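## Task

Place the bolt in the red bin on the robot's left and the batteries in the red bin on the robot's right, with sides judged from the robot's viewpoint.

## Robot and tools

ROBOT. Two arms, left_arm and right_arm, each with six joints plus a parallel gripper. Joint order, used in every command row and every per-joint list in results: waist, shoulder, elbow, wrist pitch, wrist yaw, wrist roll. Stated ranges (rad): waist -2.618 to 3.054, shoulder 0.000 to 3.142, elbow 0.000 to 3.142, wrist pitch -1.571 to 1.571, wrist yaw -1.571 to 1.571, wrist roll -2.094 to 2.094. Real ends may sit up to 0.059 rad either side of these.

FRAME. All hand positions and orientations are in the scene frame: origin at table-top height, halfway between the two nominal arm bases; +x points out over the table, +z up, and left_arm is on the +y side. So the robot's left is +y, its right is -y. Camera image sides do not match arm names. Real bases are offset from nominal; only a BASES line gives their calibrated spot. Reported hand poses can be wrong by a few cm, more when reaching far.

COMMAND ROW. Every row is one flat list of 14 numbers, each in [-1, 1], covering both arms even if one stays still: left_arm's 6 joint values then its opening, then right_arm's 6 joint values then its opening. Joint values are offsets, not poses: they count from the arm's Joint targets as they stood when the action (or move) began, not from the previous row. Scale: 1.0 equals 2.224 rad for waist, shoulder and elbow, and 8.485 rad for the three wrist joints. Opening is absolute: +1 fully open, -1 closed. To leave an arm untouched send 0 for its joints and repeat its present opening command (0 is itself an opening command).

execute_actions(actions, cameras). actions is a list of actions; each action is a list of up to 15 rows, one row per control step of 1/30 s; if fewer than 15 rows, the last is held for the remaining steps. An empty list just returns state and images. An action is rejected for both arms if it would take a joint more than 0.059 rad outward beyond its range; a malformed action, or a first action failing that check, rejects the whole call. cameras: list of names (cam_head_left, cam_head_right, cam_high, cam_low, cam_left_wrist, cam_right_wrist); omitted, null or ["all"] gives all, [] gives none, an unknown name invalidates the call.

move(target, speed, blend, opening_speed, blocking, cameras). target is one 14-number row or a list of up to 15 rows; every row is an offset from the same starting Joint targets. All joints travel together, so grippers trace curves; no collision avoidance. speed: rad/s for the joint with farthest to go, 0.01 to 12.57, default 0.5, one value or one per target. blend: rad, corner rounding per target, default 0. opening_speed: gripper change per second on the -1..+1 scale, at least 0.2. blocking=false returns after about 0.5 s while the move continues. The result adds a "move:" line: done, off_target (rested more than 0.035 rad from target), moving, held, or fault, plus limits=held if steps were withheld. Done does not mean no contact. Faster moves and targets set further past a contact hit and press harder.

wait(seconds 0 to 10, cameras): lets time pass holding the last command; a running move continues. stop(cameras): brakes a running move; needs room. zoom_image(camera, region [x0, y0, x1, y1] in pixels, top-left origin, at most 504 by 504): closer view of that camera's latest image. finished_scene(scene): ends the current scene (give its number); irreversible; the goal must hold without the robot.

RESULTS. end_effector_position (m) is the point between the finger pads, about 1 cm behind the tips; fingers point along the gripper's +z and close along its y; end_effector_quat_wxyz gives orientation. Joint positions and Joint velocities have one block per arm (rad, rad/s); each block ends with the finger gap in m (0.093 fully open) and its rate. "within noise" means the arm is still. Joint targets is the base for your next offsets. Tool commands shows present gripper commands. Joint torques: drive output incl. arm weight, positive toward larger angles; the first three joints wrap at ±28 N m. Action calls also list joint positions at some steps. "joint sent to its limit" means a joint was clipped at its real end; "joint command not followed" means the clearance check altered targets. Per step, targets stay within 0.339 rad (big joints) or 2.2 rad (wrist) of measured angles, and are scaled back if the gripper would go over 200 mm from where it is; a large offset may need several actions.

GRIPPING. grip_measured uses the opening scale. Pads meet at about -0.94; add about 0.0208 per mm of object width. For a firm grip on a rigid flat object command at least 0.24 below that width's reading; round, small or soft items may need lower. Keep sending the same number to hold; release by sending well above the width's reading. grip_measured may read up to 0.02 too open. Resting below -0.94 does not prove a thin object is held.

AVOID. Dropping parts, releasing a part while it still moves, slamming or hitting hard, pressing hard on things, any contact between the two arms (including one gripper closing on the other's fingers), and leaving anything off the table. To end a push, command targets back past the measured positions. Avoid long holds at full stretch or pushing at unreachable poses: motors heat, MOTOR HOT appears at 75 °C, an OVER-TEMPERATURE FAULT at 90 °C folds and disables that arm, and at 100 °C it goes limp. Loose objects may occasionally be nudged by outside forces.

CAMERAS. Six 672x504 images; calibration gives K, distortion and T_world_to_cam in the scene frame; fixed cameras may be off by a couple of degrees and millimetres, wrist camera poses follow reported joints and can lag.

Each tool is called after ">>>" as name([rows], argument=value, ...), one row to a line, values as JSON.

## Session

>>> execute_actions(actions=[])

Scene clock: 0.00 s.
left_arm: end_effector_position=(+0.4237, +0.2702, +0.0761) grip_measured=+1.000 end_effector_quat_wxyz=(+0.559, +0.022, +0.827, +0.059) | right_arm: end_effector_position=(+0.3945, -0.3498, +0.0783) grip_measured=+1.000 end_effector_quat_wxyz=(+0.544, +0.005, +0.839, +0.018)
Joint positions: left_arm=[-0.107 1.615 0.382 0.85 -0.175 0.061 0.093] | right_arm=[0.039 1.55 0.392 0.738 0.014 0.046 0.093]
Joint velocities: within noise
Joint torques (N m): no reading
Heat: left arm: 31 °C; right arm: 30 °C.
Joint targets: left_arm=[-0.107 1.613 0.386 0.842 -0.175 0.062] | right_arm=[0.039 1.544 0.399 0.743 0.014 0.046]
Tool commands: left_gripper/opening=+1.0 right_gripper/opening=+1.0
camera_calibration:
cam_left_wrist: T_world_to_cam=[[0.033591, -0.992768, -0.115255, 0.262021], [-0.712038, 0.0571519, -0.699811, 0.378444], [0.701337, 0.105573, -0.704968, -0.191711], [0, 0, 0, 1]] pos_world=[0.395119, 0.258737, 0.159888]
cam_right_wrist: T_world_to_cam=[[-0.000705546, -0.998361, -0.0572317, -0.341024], [-0.772824, 0.0368648, -0.633548, 0.40151], [0.63462, 0.0437831, -0.771583, -0.0928594], [0, 0, 0, 1]] pos_world=[0.368986, -0.3512, 0.16321]

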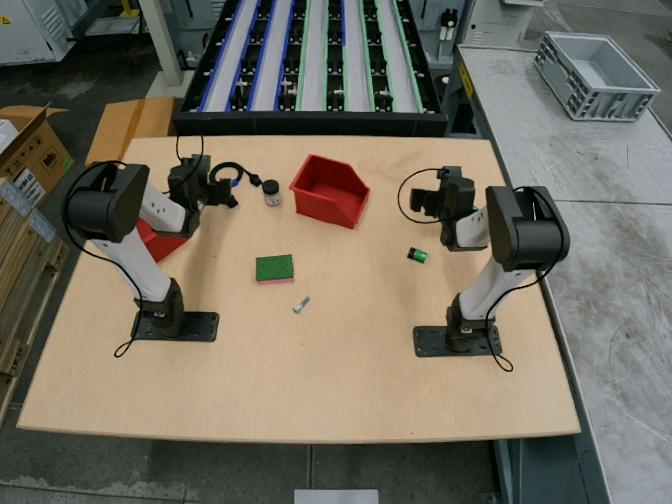

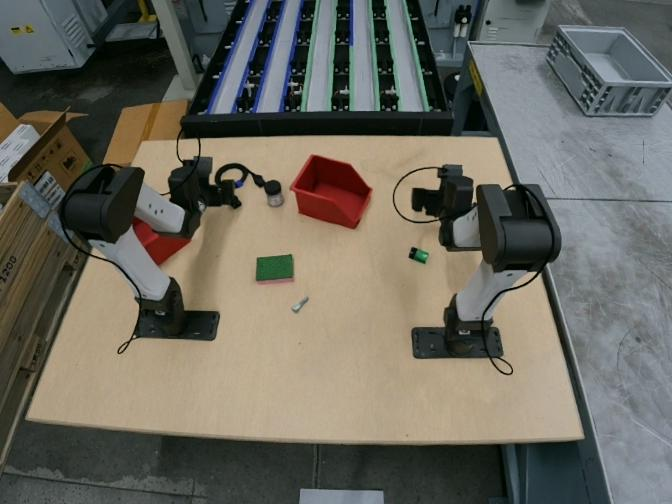

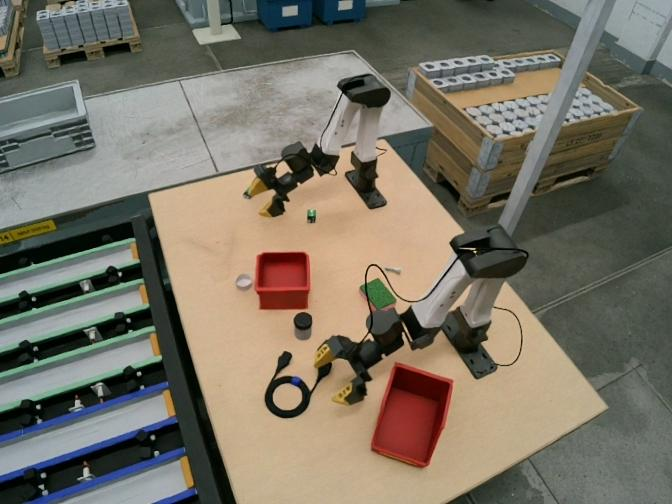

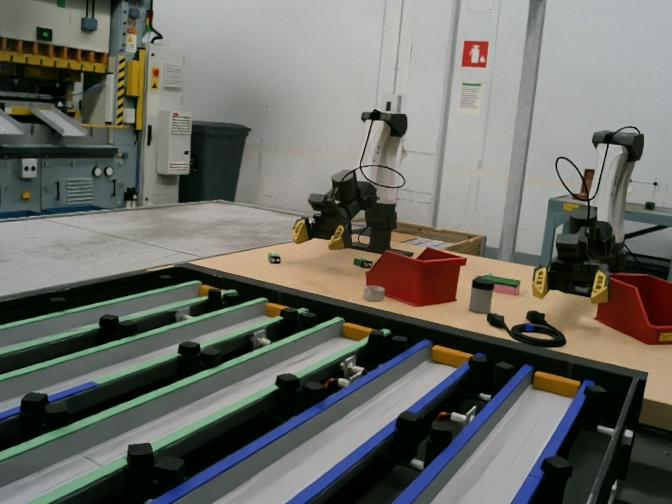

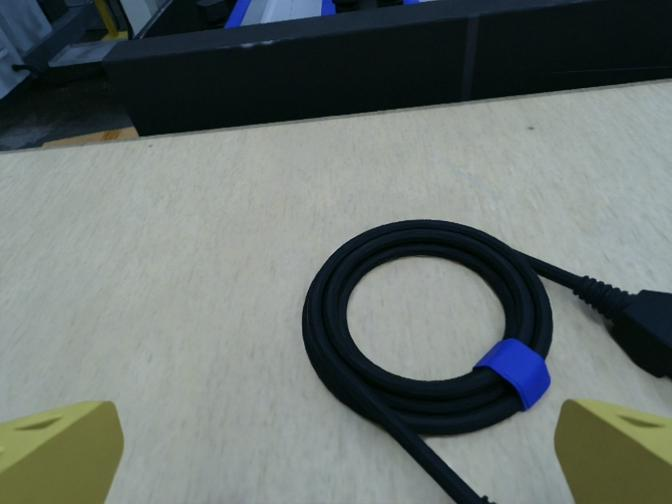

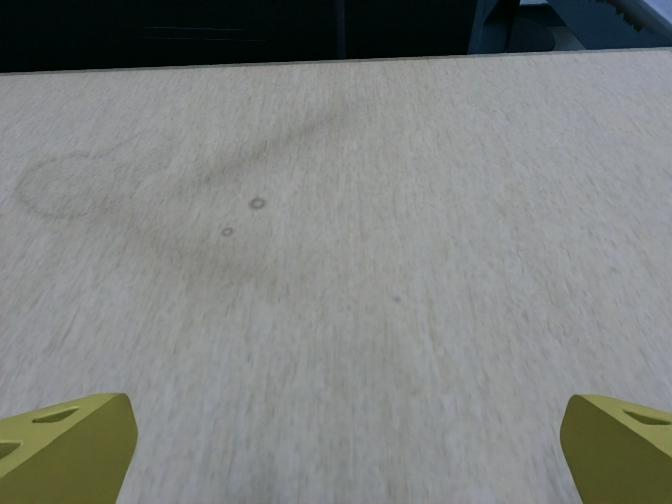

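>>> zoom_image(camera="cam_high", region=[220, 140, 420, 320])

>>> zoom_image(camera="cam_head_left", region=[240, 150, 540, 360])

>>> zoom_image(camera="cam_head_right", region=[240, 150, 540, 360])

>>> zoom_image(camera="cam_low", region=[240, 200, 500, 320])

Scaled by 2.520 from the camera's 672x504 image, which has a finer 960x720 frame.

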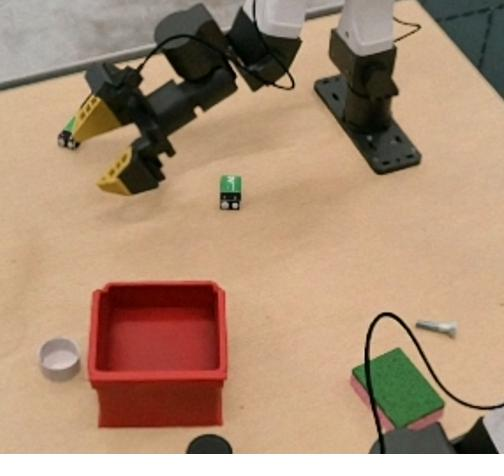

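Scaled by 1.680 from the camera's 672x504 image, which has a finer 960x720 frame.

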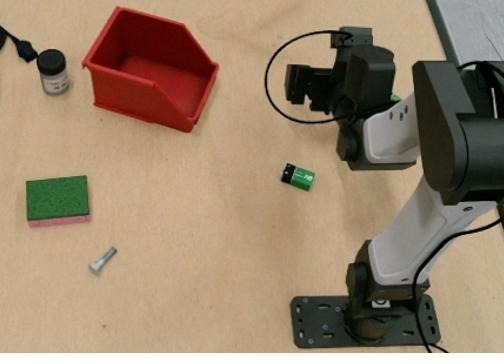

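Scaled by 1.680 from the camera's 672x504 image, which has a finer 960x720 frame.

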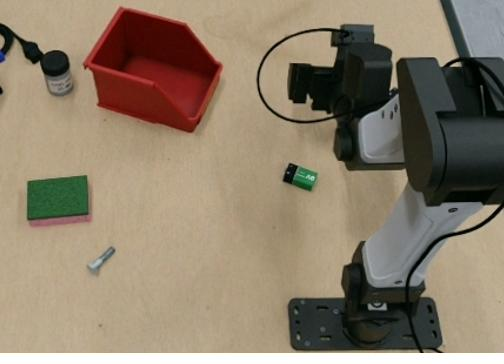

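Scaled by 1.938 from the camera's 672x504 image, which has a finer 960x720 frame.

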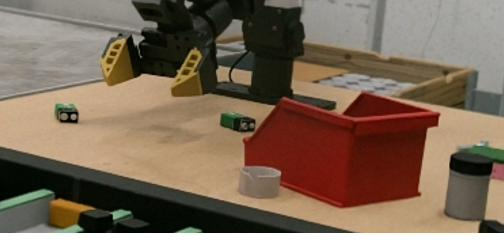

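>>> move([
  [0,0,0.42,-0.08,0.0206,-0.0073,1,0,0,0.3,-0.08,0,0,1],
  [-0.6025,0.0018,0.4209,-0.2496,0.0206,-0.0073,1,0.1371,-0.0949,0.3004,-0.2414,-0.0016,-0.0054,1],
], speed=1.2, blend=0.3)

Scene clock: 92.83 s.
left_arm: end_effector_position=(+0.0647, +0.0045, +0.1162) grip_measured=+1.000 end_effector_quat_wxyz=(-0.003, +0.667, +0.745, +0.002) | right_arm: end_effector_position=(+0.2017, -0.2968, +0.1113) grip_measured=+1.000 end_effector_quat_wxyz=(-0.013, -0.164, +0.986, -0.009)
Joint positions: left_arm=[-1.446 1.615 1.301 -1.264 0.001 0.009 0.093] | right_arm=[0.339 1.351 1.042 -1.29 0.014 0.015 0.093]
Joint velocities: within noise
Joint torques (N m): left_arm=[-0.36 -5.71 7.91 0.23 -0.13 -0.09] | right_arm=[0.69 -5.5 8.64 0.03 -0.09 -0.18]
Heat: left arm: 42 °C; right arm: 36 °C.
Joint targets: left_arm=[-1.447 1.617 1.322 -1.276 0.000 0.000] | right_arm=[0.344 1.332 1.068 -1.306 0.001 0.000]
move: done
camera_calibration:
cam_left_wrist: T_world_to_cam=[[-0.992892, -0.11902, 0.000199345, 0.0640118], [-0.108771, 0.90807, 0.404447, -0.00521286], [-0.0483186, 0.401551, -0.914561, 0.187849], [0, 0, 0, 1]] pos_world=[0.0720664, -0.0630786, 0.173895]
cam_right_wrist: T_world_to_cam=[[0.299655, -0.953877, 0.0180492, -0.342112], [-0.844069, -0.256247, 0.471047, 0.0758136], [-0.444696, -0.156387, -0.881923, 0.223305], [0, 0, 0, 1]] pos_world=[0.26581, -0.271984, 0.167401]

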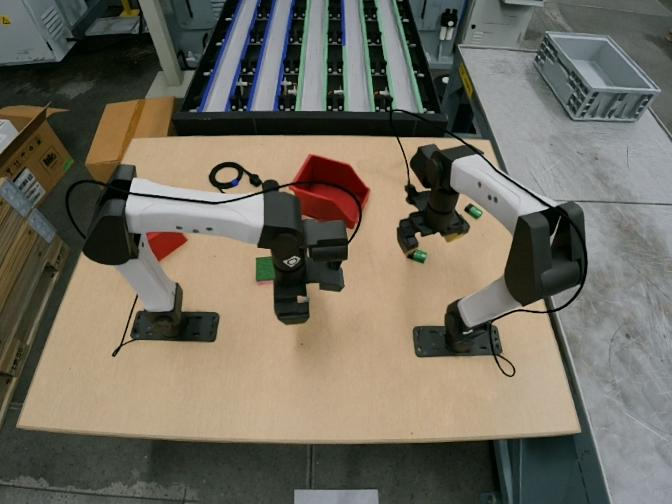

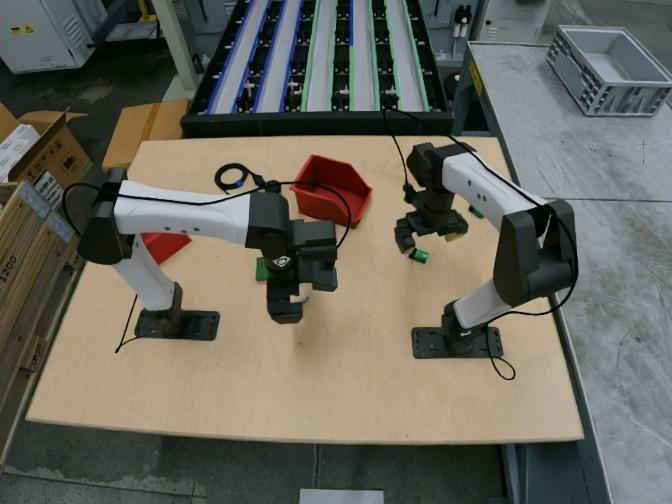

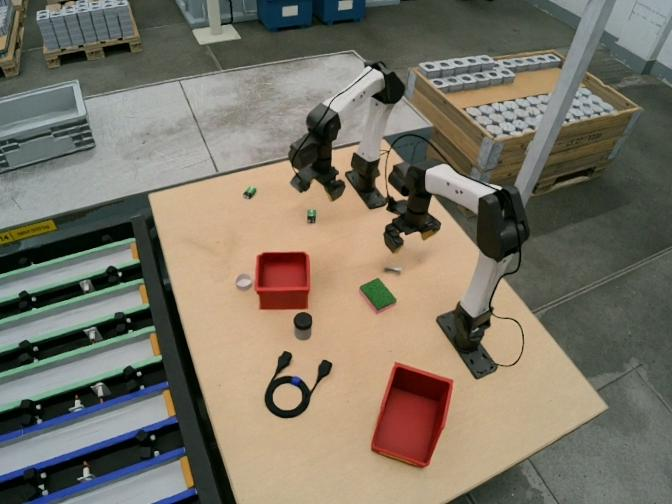

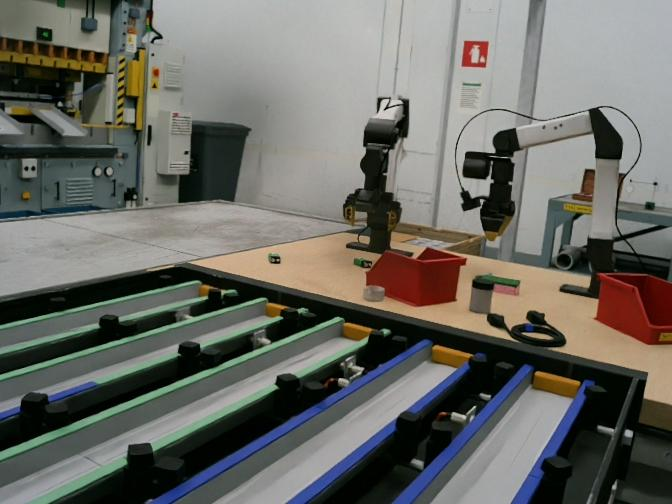

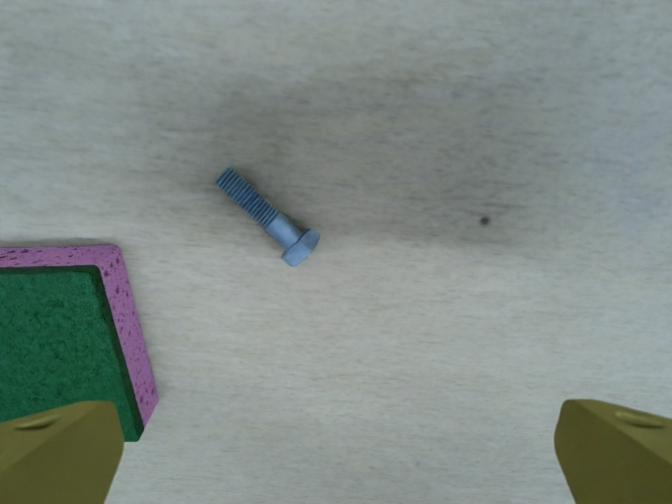

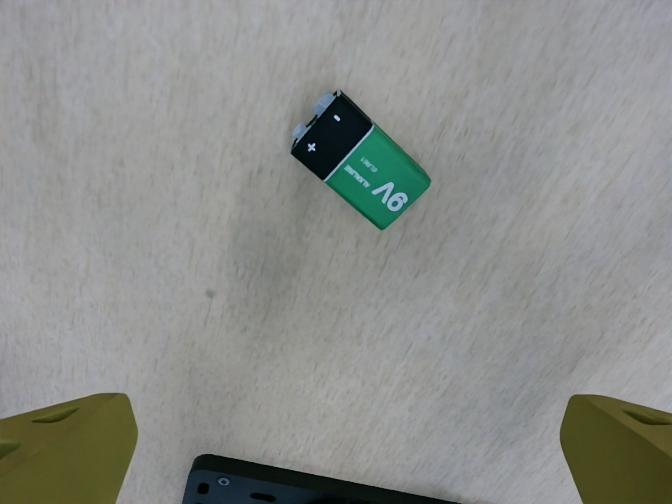

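>>> move(target=[-0.018,0.0,0,0,0,0,1,0,0,0,0,0,0,1], cameras=[])

>>> move(target=[0.0576,0.0205,-0.0405,0.0172,0,-0.0919,-0.1,-0.018,0.0432,-0.0225,0.0199,0,-0.1084,1], speed=0.9, cameras=["cam_left_wrist","cam_right_wrist"])

Scene clock: 125.80 s.
left_arm: end_effector_position=(+0.0549, +0.0037, +0.1162) grip_measured=+1.000 end_effector_quat_wxyz=(-0.003, +0.679, +0.734, +0.002) | right_arm: end_effector_position=(+0.2015, -0.2969, +0.1113) grip_measured=+1.000 end_effector_quat_wxyz=(-0.013, -0.164, +0.986, -0.010)
Joint positions: left_arm=[-1.482 1.615 1.301 -1.265 0.001 0.009 0.093] | right_arm=[0.339 1.351 1.042 -1.291 0.014 0.014 0.093]
Joint velocities: within noise
Joint torques (N m): left_arm=[-0.81 -5.71 7.9 0.23 -0.13 -0.09] | right_arm=[0.69 -5.44 8.58 0.03 -0.11 -0.16]
Heat: left arm: 42 °C; right arm: 33 °C.
Joint targets: left_arm=[-1.487 1.617 1.322 -1.276 0.000 -0.001] | right_arm=[0.344 1.332 1.068 -1.306 0.001 0.000]
move: done
No camera images: "cameras" was empty.

Scene clock: 127.73 s.
left_arm: end_effector_position=(+0.0906, -0.0061, +0.0942) grip_measured=-0.097 end_effector_quat_wxyz=(+0.007, +0.295, +0.955, -0.015) | right_arm: end_effector_position=(+0.2288, -0.2939, +0.0934) grip_measured=+1.000 end_effector_quat_wxyz=(+0.007, -0.573, +0.820, -0.009)
Joint positions: left_arm=[-1.364 1.644 1.244 -1.138 0.001 -0.769 0.041] | right_arm=[0.311 1.418 1.024 -1.157 0.014 -0.904 0.093]
Joint velocities: within noise
Joint torques (N m): left_arm=[0.17 -4.62 5.2 0.5 -0.17 -0.09] | right_arm=[-0.46 -3.7 5.67 0.51 -0.18 -0.18]
Heat: left arm: 42 °C; right arm: 32 °C.
Joint targets: left_arm=[-1.359 1.662 1.232 -1.130 0.000 -0.780] | right_arm=[0.304 1.429 1.017 -1.137 0.000 -0.920]
move: done
camera_calibration:
cam_left_wrist: T_world_to_cam=[[-0.5572, -0.830072, 0.0225766, 0.0424552], [-0.764153, 0.523211, 0.377254, 0.0757641], [-0.324961, 0.192954, -0.925834, 0.198102], [0, 0, 0, 1]] pos_world=[0.145927, -0.0426243, 0.153869]
cam_right_wrist: T_world_to_cam=[[0.929859, -0.366944, 0.026725, -0.319683], [-0.339908, -0.829004, 0.444089, -0.173319], [-0.1408, -0.422024, -0.895584, 0.0737023], [0, 0, 0, 1]] pos_world=[0.248725, -0.229883, 0.151519]
Images, in order (width x height): cam_left_wrist 672x504, cam_right_wrist 672x504.

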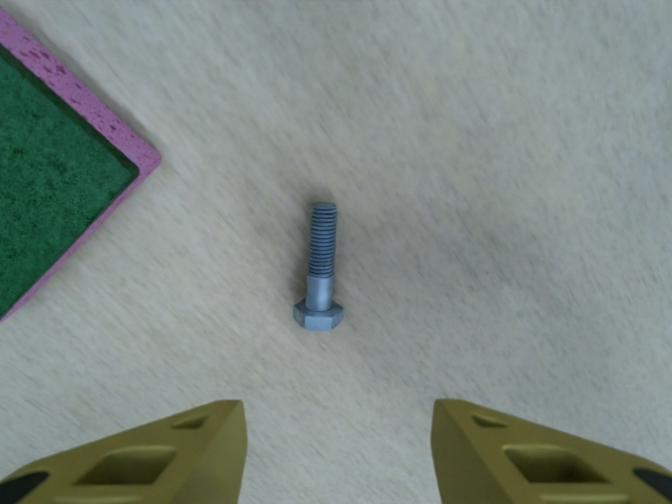

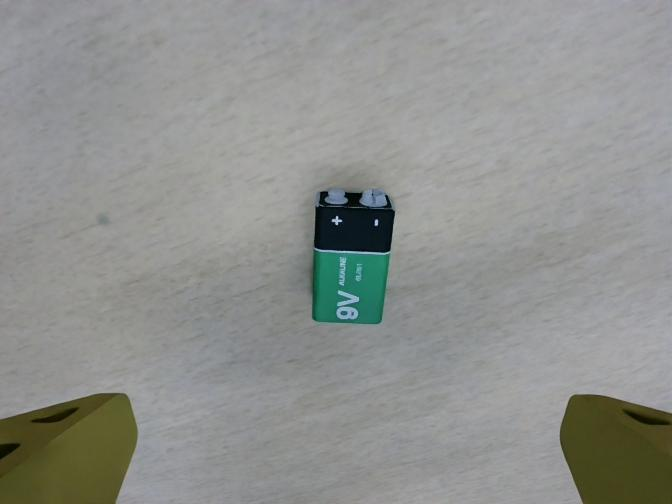

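>>> move(target=[0.0013,0.0423,-0.0841,0.0297,0,0,-0.1,-0.0112,0.0535,-0.089,0.0344,0,-0.0012,1], cameras=["cam_left_wrist","cam_right_wrist"])

Scene clock: 141.43 s.
left_arm: end_effector_position=(+0.0896, -0.0013, +0.0222) grip_measured=-0.097 end_effector_quat_wxyz=(-0.001, +0.295, +0.956, +0.001) | right_arm: end_effector_position=(+0.2298, -0.2998, +0.0194) grip_measured=+1.000 end_effector_quat_wxyz=(-0.007, -0.567, +0.824, -0.005)
Joint positions: left_arm=[-1.364 1.741 1.053 -0.887 0.001 -0.77 0.041] | right_arm=[0.286 1.539 0.823 -0.866 0.014 -0.915 0.093]
Joint velocities: within noise
Joint torques (N m): left_arm=[0.43 -5.15 4.97 0.43 -0.17 -0.1] | right_arm=[-0.36 -4.34 5.39 0.41 -0.12 -0.18]
Heat: left arm: 40 °C; right arm: 32 °C.
Joint targets: left_arm=[-1.356 1.756 1.045 -0.878 0.000 -0.780] | right_arm=[0.280 1.548 0.819 -0.845 0.000 -0.930]
move: done
camera_calibration:
cam_left_wrist: T_world_to_cam=[[-0.556497, -0.830846, -0.00260676, 0.0480901], [-0.761727, 0.508943, 0.400935, 0.0988971], [-0.331788, 0.225105, -0.916103, 0.130566], [0, 0, 0, 1]] pos_world=[0.145415, -0.0397686, 0.080086]
cam_right_wrist: T_world_to_cam=[[0.924857, -0.380305, 0.00271167, -0.323106], [-0.338482, -0.819856, 0.461807, -0.142864], [-0.173405, -0.428023, -0.886976, 0.0106355], [0, 0, 0, 1]] pos_world=[0.252314, -0.235454, 0.0762851]
Images, in order (width x height): cam_left_wrist 672x504, cam_right_wrist 672x504.

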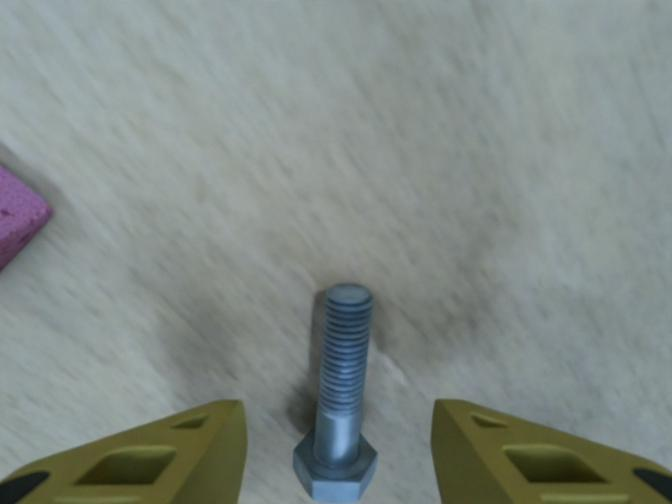

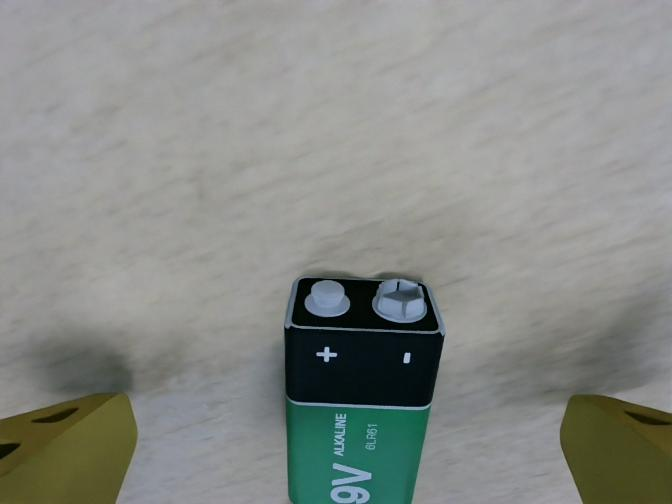

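>>> move([
  [0,0.0072,-0.0094,0.0044,0,0,-0.1,0,0.0044,-0.0056,0.0026,0,0,1],
  [0,0.0072,-0.0094,0.0044,0,0,-1,0,0.0044,-0.0056,0.0026,0,0,-0.7],
], opening_speed=1.2, cameras=["cam_left_wrist","cam_right_wrist"])

Scene clock: 154.00 s.
left_arm: end_effector_position=(+0.0904, -0.0025, +0.0144) grip_measured=-0.892 end_effector_quat_wxyz=(+0.000, +0.293, +0.956, -0.002) | right_arm: end_effector_position=(+0.2311, -0.2994, +0.0157) grip_measured=-0.501 end_effector_quat_wxyz=(-0.004, -0.567, +0.824, -0.006)
Joint positions: left_arm=[-1.362 1.754 1.035 -0.849 0.001 -0.77 0.002] | right_arm=[0.286 1.546 0.813 -0.843 0.014 -0.916 0.021]
Joint velocities: within noise
Joint torques (N m): left_arm=[0.24 -4.93 4.7 0.44 -0.17 -0.09] | right_arm=[-0.43 -4.05 5.08 0.43 -0.17 -0.18]
Heat: left arm: 39 °C; right arm: 32 °C.
Joint targets: left_arm=[-1.356 1.772 1.024 -0.840 0.000 -0.780] | right_arm=[0.280 1.557 0.807 -0.823 0.000 -0.930]
move: done
camera_calibration:
cam_left_wrist: T_world_to_cam=[[-0.554617, -0.832104, 0.00196776, 0.047265], [-0.763408, 0.509768, 0.396667, 0.103429], [-0.331071, 0.218496, -0.91796, 0.123973], [0, 0, 0, 1]] pos_world=[0.146217, -0.0404832, 0.0726827]
cam_right_wrist: T_world_to_cam=[[0.925253, -0.379273, 0.00771173, -0.324036], [-0.3404, -0.821102, 0.458169, -0.140282], [-0.167439, -0.426547, -0.888832, 0.00686236], [0, 0, 0, 1]] pos_world=[0.253213, -0.235157, 0.0728714]
Images, in order (width x height): cam_left_wrist 672x504, cam_right_wrist 672x504.

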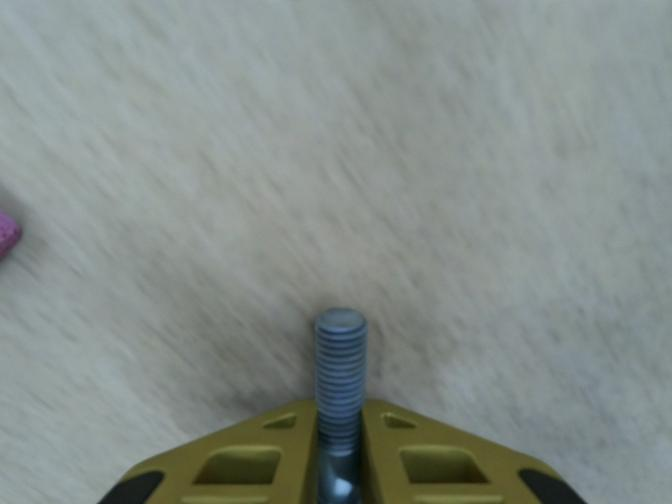

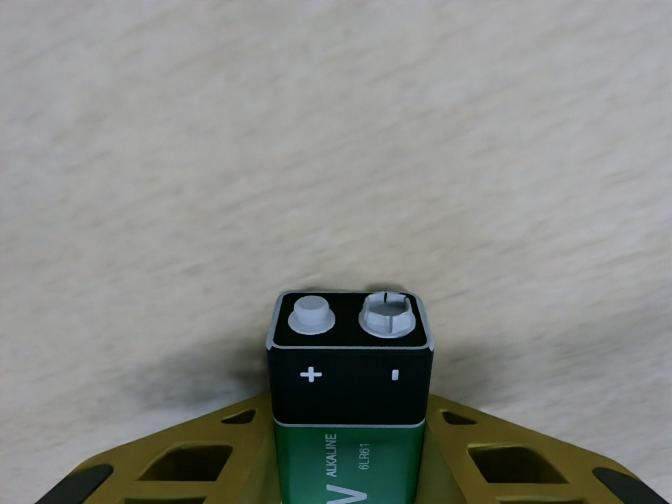

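>>> move([
  [0,0.0072,0.2023,-0.053,0,0,-1,0,0,0.2248,-0.0589,0,0,-0.7],
  [0.8539,-0.0549,0.2522,-0.076,0,0.0919,-1,0.1668,0.2082,0.5117,-0.015,0,0.1096,-0.7],
], speed=1.2, blend=0.1)

Scene clock: 182.07 s.
left_arm: end_effector_position=(+0.2830, +0.4358, +0.1657) grip_measured=-0.896 end_effector_quat_wxyz=(-0.008, -0.272, +0.962, -0.001) | right_arm: end_effector_position=(+0.4017, -0.0630, +0.1795) grip_measured=-0.513 end_effector_quat_wxyz=(+0.239, -0.317, +0.915, +0.073)
Joint positions: left_arm=[0.544 1.676 1.563 -1.473 -0.002 -0.011 0.002] | right_arm=[0.65 2.004 1.918 -0.979 0.012 -0.016 0.021]
Joint velocities: within noise
Joint torques (N m): left_arm=[-0.38 -8.31 7.9 0.2 -0.1 0.12] | right_arm=[0.23 -8.49 9.57 1.57 -0.11 0.07]
Heat: left arm: 37 °C; right arm: 31 °C.
Joint targets: left_arm=[0.543 1.650 1.585 -1.485 0.000 0.000] | right_arm=[0.650 2.020 1.945 -0.950 0.000 0.000]
move: done
camera_calibration:
cam_left_wrist: T_world_to_cam=[[0.530818, -0.847477, -0.00388732, 0.21898], [-0.77148, -0.485105, 0.411693, 0.400406], [-0.350786, -0.215535, -0.911314, 0.424549], [0, 0, 0, 1]] pos_world=[0.341593, 0.471325, 0.222904]
cam_right_wrist: T_world_to_cam=[[0.59688, -0.802282, 0.00884483, -0.288469], [-0.801343, -0.596656, -0.0430089, 0.326079], [0.0397826, 0.0185834, -0.999036, 0.246401], [0, 0, 0, 1]] pos_world=[0.423681, -0.0414556, 0.262739]

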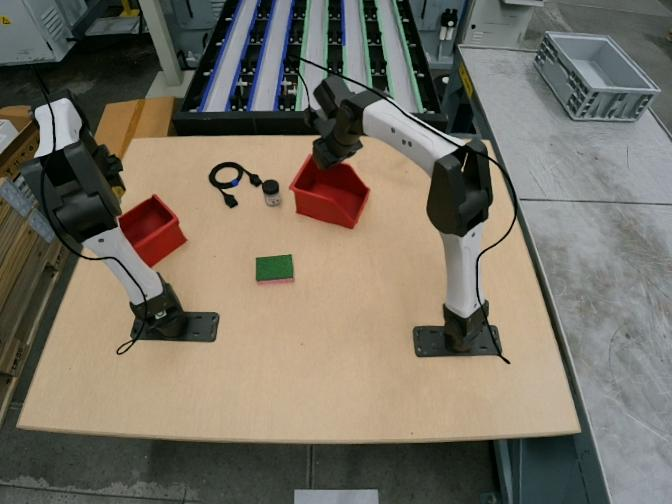

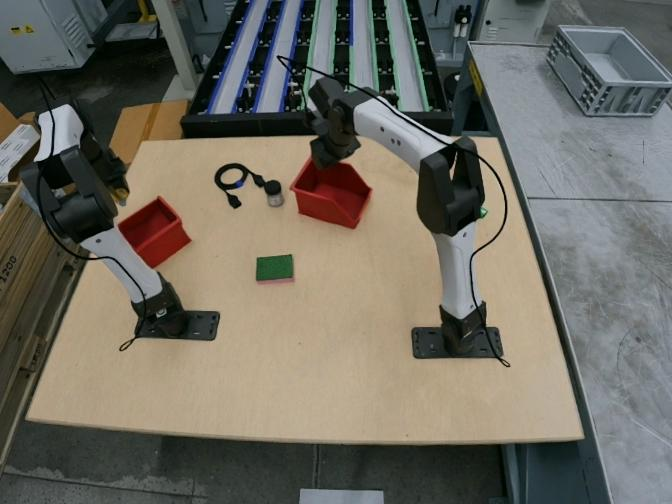

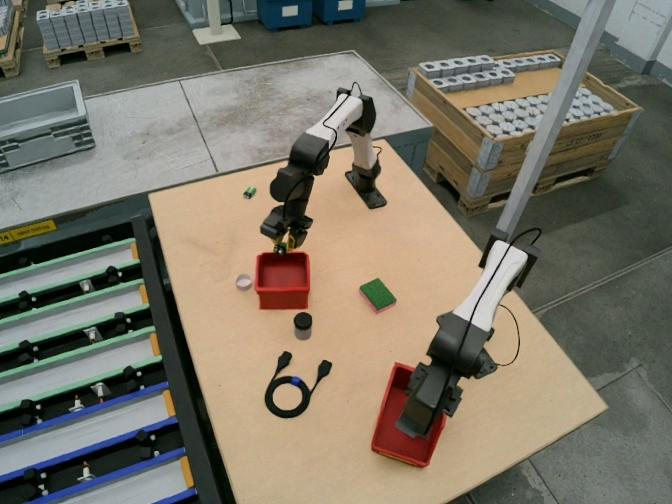

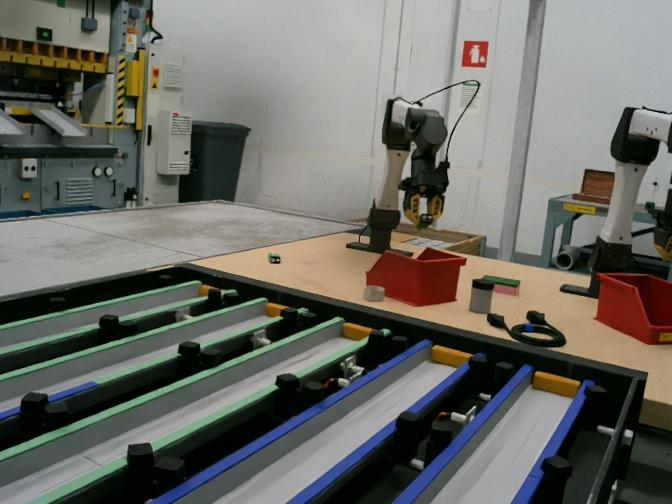

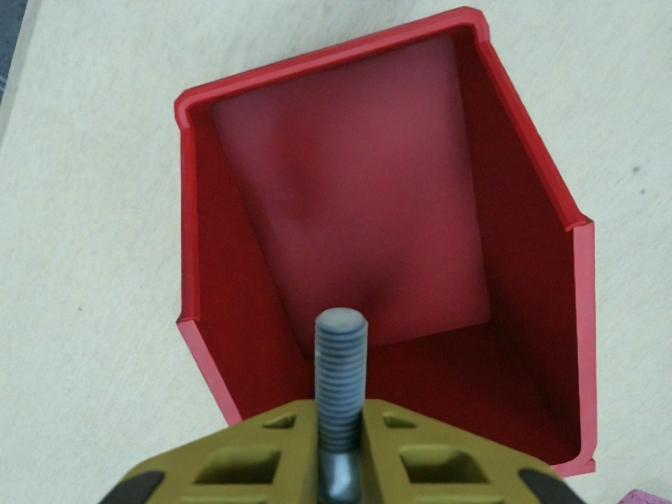

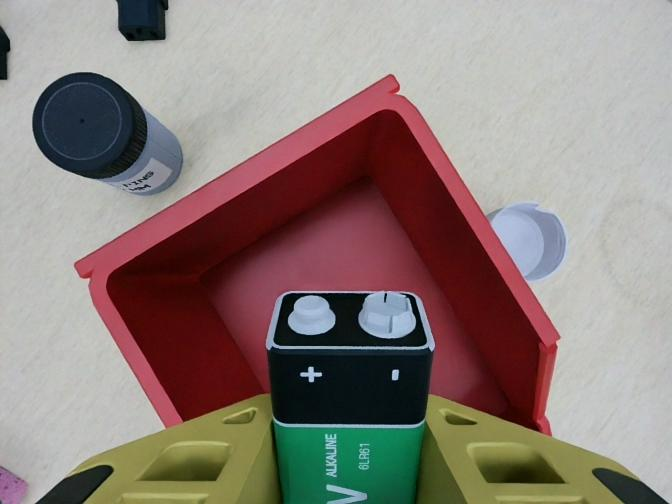

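>>> move([
  [-0.0162,0,0,0,0,0,-1,-0.0112,0,0,0,0,-0.0613,-0.7],
  [-0.0162,0.0612,-0.2257,0.0708,0,0,-1,-0.0112,0.1021,-0.0697,0.0118,0,-0.0613,-0.7],
], speed=0.7)

Scene clock: 205.53 s.
left_arm: end_effector_position=(+0.2919, +0.4306, +0.0215) grip_measured=-0.896 end_effector_quat_wxyz=(-0.003, -0.258, +0.966, +0.000) | right_arm: end_effector_position=(+0.4014, -0.0750, +0.0347) grip_measured=-0.513 end_effector_quat_wxyz=(+0.125, -0.535, +0.835, +0.002)
Joint positions: left_arm=[0.514 1.773 1.089 -0.894 -0.002 -0.011 0.002] | right_arm=[0.631 2.237 1.792 -0.875 0.012 -0.506 0.021]
Joint velocities: within noise
Joint torques (N m): left_arm=[-0.92 -5.59 5.16 0.44 -0.1 0.12] | right_arm=[-0.38 -10.1 6.56 1.03 -0.11 -0.18]
Heat: left arm: 40 °C; right arm: 34 °C.
Joint targets: left_arm=[0.507 1.786 1.083 -0.885 0.000 -0.001] | right_arm=[0.625 2.247 1.790 -0.850 0.000 -0.520]
move: done
camera_calibration:
cam_left_wrist: T_world_to_cam=[[0.504782, -0.863238, -0.00379463, 0.223689], [-0.789017, -0.463156, 0.403657, 0.459954], [-0.35021, -0.200765, -0.914903, 0.288561], [0, 0, 0, 1]] pos_world=[0.351054, 0.46406, 0.0791898]
cam_right_wrist: T_world_to_cam=[[0.884345, -0.448993, 0.127824, -0.389683], [-0.466834, -0.850997, 0.240563, 0.14924], [0.000767027, -0.272413, -0.96218, 0.0945642], [0, 0, 0, 1]] pos_world=[0.414212, -0.0222014, 0.104897]

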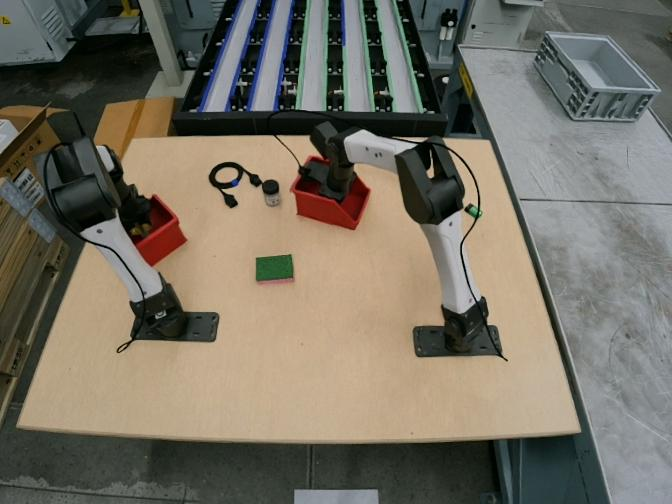

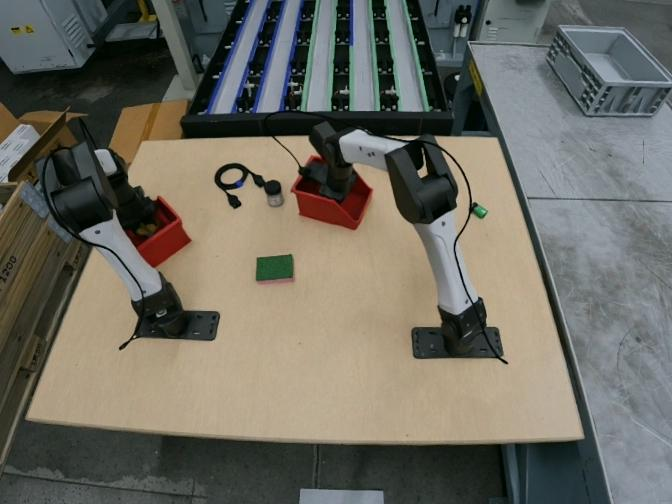

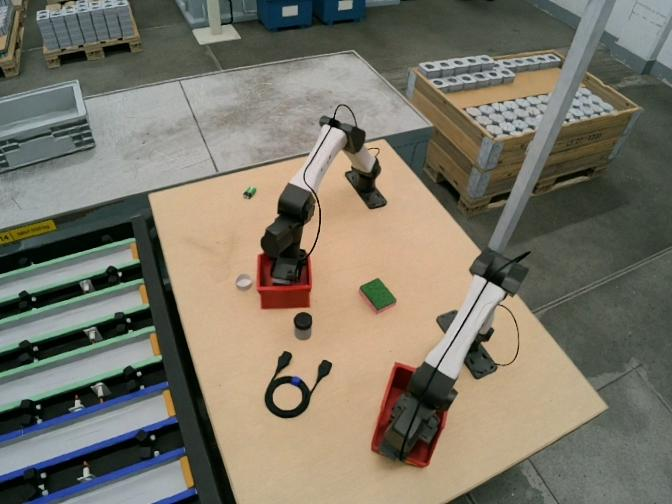

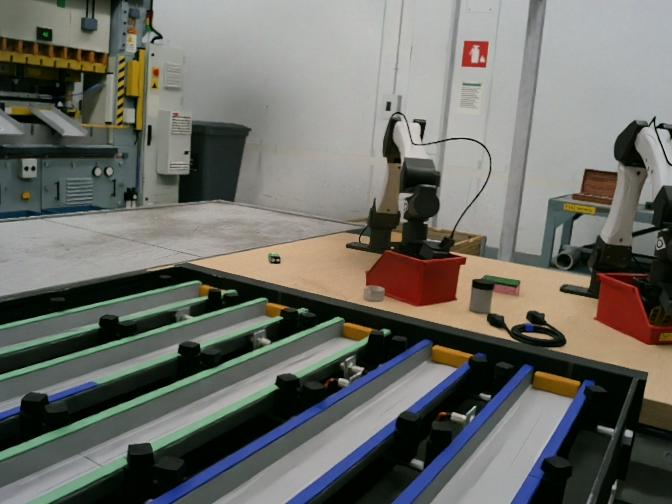

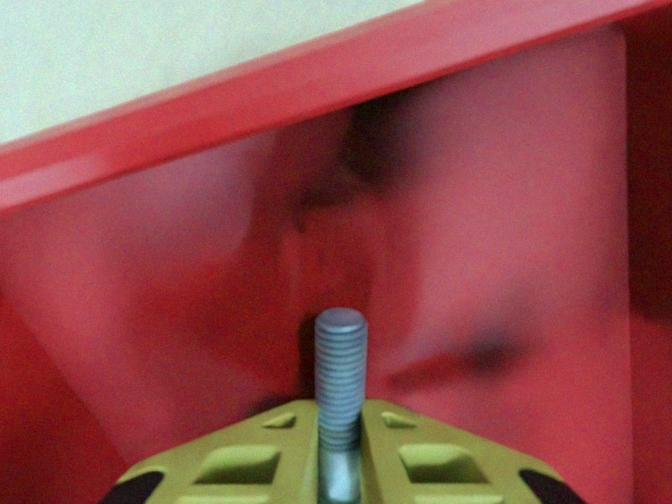

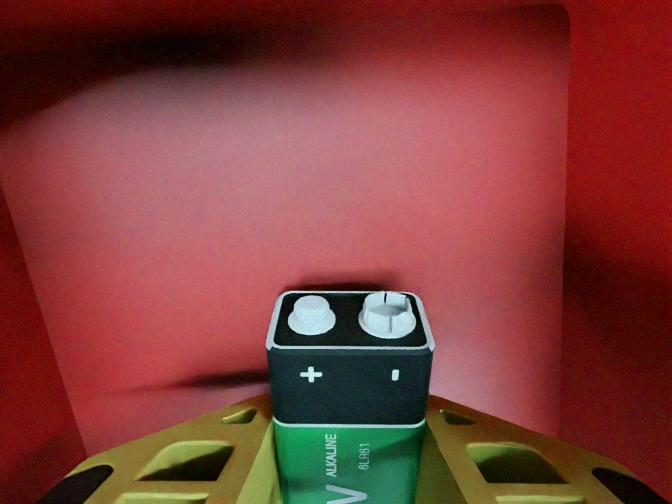

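>>> move([
  [0,0.0057,-0.0069,0.0033,0,0,-1,0,0.0063,0,0.0018,0,0,-0.7],
  [0,0.0057,-0.0069,0.0033,0,0,-0.6,0,0.0063,0,0.0018,0,0,-0.1],
], opening_speed=1, cameras=["cam_left_wrist","cam_right_wrist"])

>>> move([
  [0,-0.0669,0.2326,-0.0741,0,0,-0.6,0,-0.1084,0.0697,-0.0136,0,0,-0.1],
  [0,-0.0669,0.2326,-0.0741,0,0,-0.6,-0.3687,-0.1151,0.0585,-0.0743,0,0.0613,1],
], speed=1, blend=0.1)

Scene clock: 221.07 s.
left_arm: end_effector_position=(+0.2938, +0.4317, +0.0169) grip_measured=-0.603 end_effector_quat_wxyz=(+0.001, -0.258, +0.966, +0.002) | right_arm: end_effector_position=(+0.4036, -0.0735, +0.0328) grip_measured=-0.103 end_effector_quat_wxyz=(+0.129, -0.535, +0.835, +0.002)
Joint positions: left_arm=[0.514 1.78 1.078 -0.865 -0.002 -0.01 0.016] | right_arm=[0.631 2.243 1.792 -0.862 0.012 -0.506 0.04]
Joint velocities: within noise
Joint torques (N m): left_arm=[-0.92 -5.19 4.78 0.47 -0.1 0.11] | right_arm=[-0.43 -9.39 6.45 1.07 -0.13 -0.18]
Heat: left arm: 39 °C; right arm: 36 °C.
Joint targets: left_arm=[0.507 1.799 1.067 -0.857 0.000 -0.001] | right_arm=[0.625 2.261 1.790 -0.835 0.000 -0.520]
move: done
camera_calibration:
cam_left_wrist: T_world_to_cam=[[0.504449, -0.863434, -0.00354961, 0.223798], [-0.792657, -0.464721, 0.394625, 0.465794], [-0.342382, -0.196255, -0.918835, 0.28111], [0, 0, 0, 1]] pos_world=[0.352567, 0.464868, 0.0752739]
cam_right_wrist: T_world_to_cam=[[0.883574, -0.449547, 0.131162, -0.390431], [-0.468244, -0.852094, 0.233845, 0.152787], [0.00663811, -0.268036, -0.963386, 0.0911325], [0, 0, 0, 1]] pos_world=[0.415912, -0.0209015, 0.103277]
Images, in order (width x height): cam_left_wrist 672x504, cam_right_wrist 672x504.

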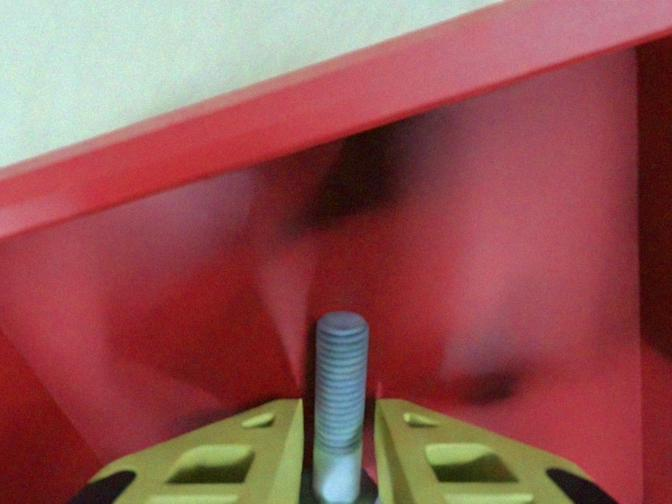

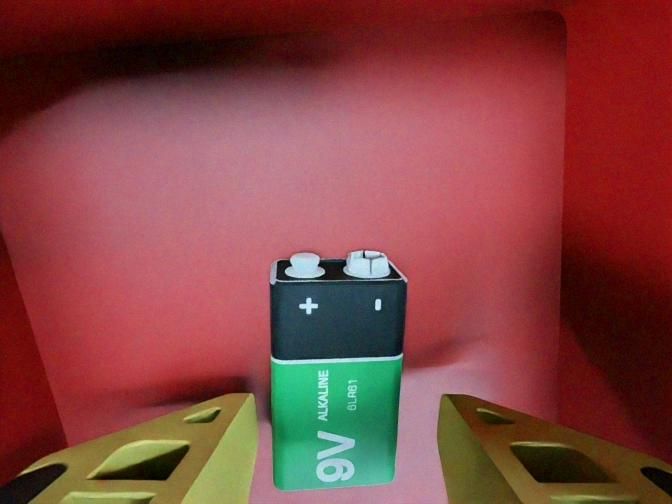

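Scene clock: 223.90 s.
left_arm: end_effector_position=(+0.2882, +0.4286, +0.1720) grip_measured=-0.603 end_effector_quat_wxyz=(+0.004, -0.258, +0.966, +0.002) | right_arm: end_effector_position=(+0.3903, -0.4409, +0.1395) grip_measured=+1.000 end_effector_quat_wxyz=(+0.006, +0.090, +0.996, -0.002)
Joint positions: left_arm=[0.514 1.661 1.572 -1.474 -0.002 -0.01 0.016] | right_arm=[-0.199 2.039 1.93 -1.45 0.004 -0.015 0.093]
Joint velocities: within noise
Joint torques (N m): left_arm=[-0.92 -6.98 7.23 0.26 -0.1 0.11] | right_arm=[0.69 -11.86 5.44 0.11 0.02 0.09]
Heat: left arm: 39 °C; right arm: 36 °C.
Joint targets: left_arm=[0.507 1.650 1.585 -1.485 0.000 -0.001] | right_arm=[-0.195 2.006 1.920 -1.465 0.000 0.000]
move: done
camera_calibration:
cam_left_wrist: T_world_to_cam=[[0.504419, -0.863452, -0.0034687, 0.224477], [-0.794276, -0.465575, 0.39034, 0.400213], [-0.338655, -0.19414, -0.920664, 0.419379], [0, 0, 0, 1]] pos_world=[0.346674, 0.461572, 0.230666]
cam_right_wrist: T_world_to_cam=[[-0.203207, -0.979114, 0.0064807, -0.349813], [-0.880773, 0.18568, 0.435616, 0.398934], [-0.427721, 0.0828121, -0.900109, 0.410977], [0, 0, 0, 1]] pos_world=[0.45607, -0.450615, 0.198409]

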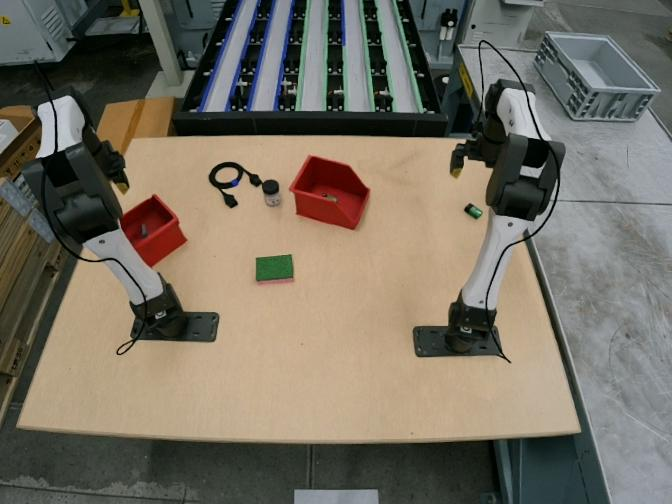

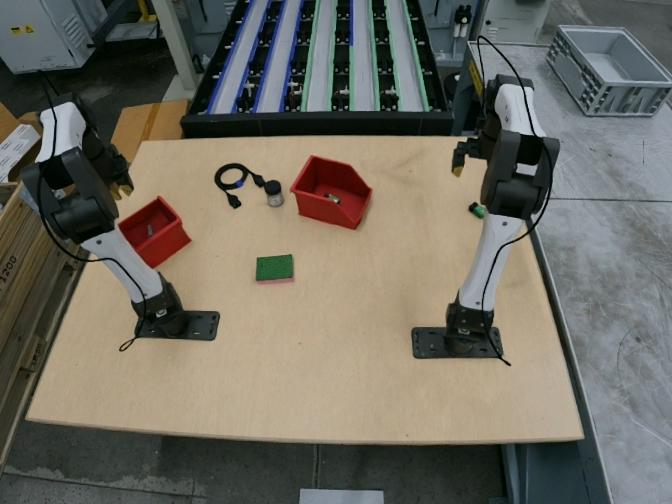

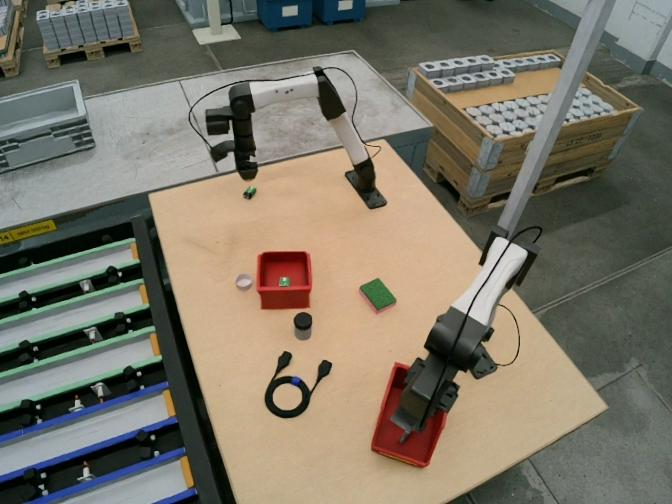

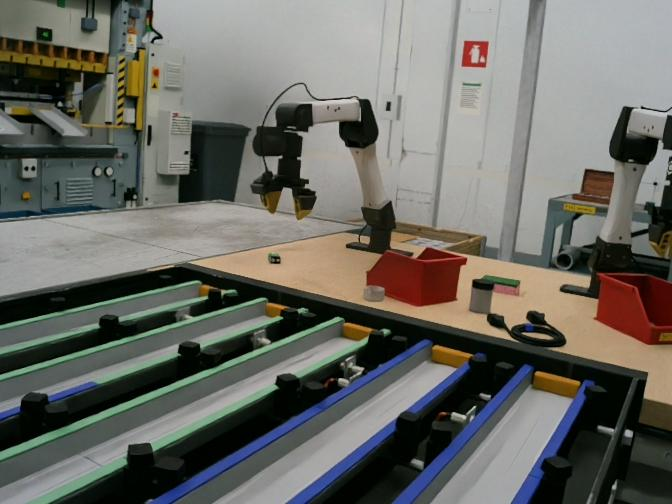

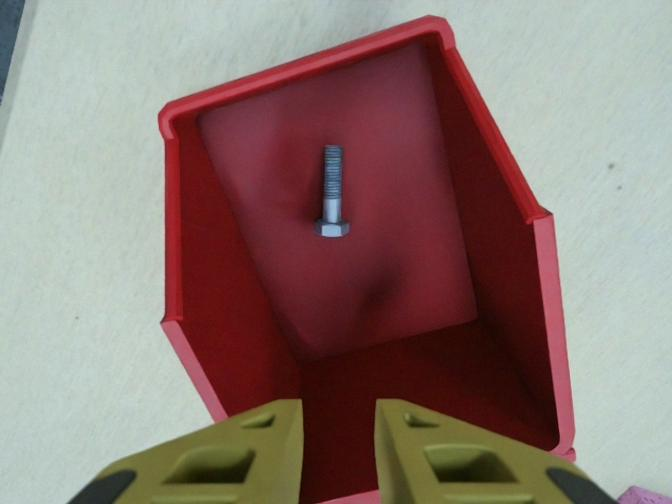

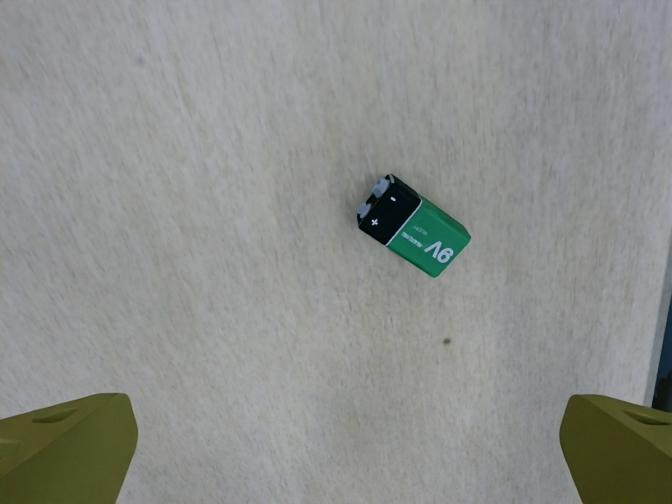

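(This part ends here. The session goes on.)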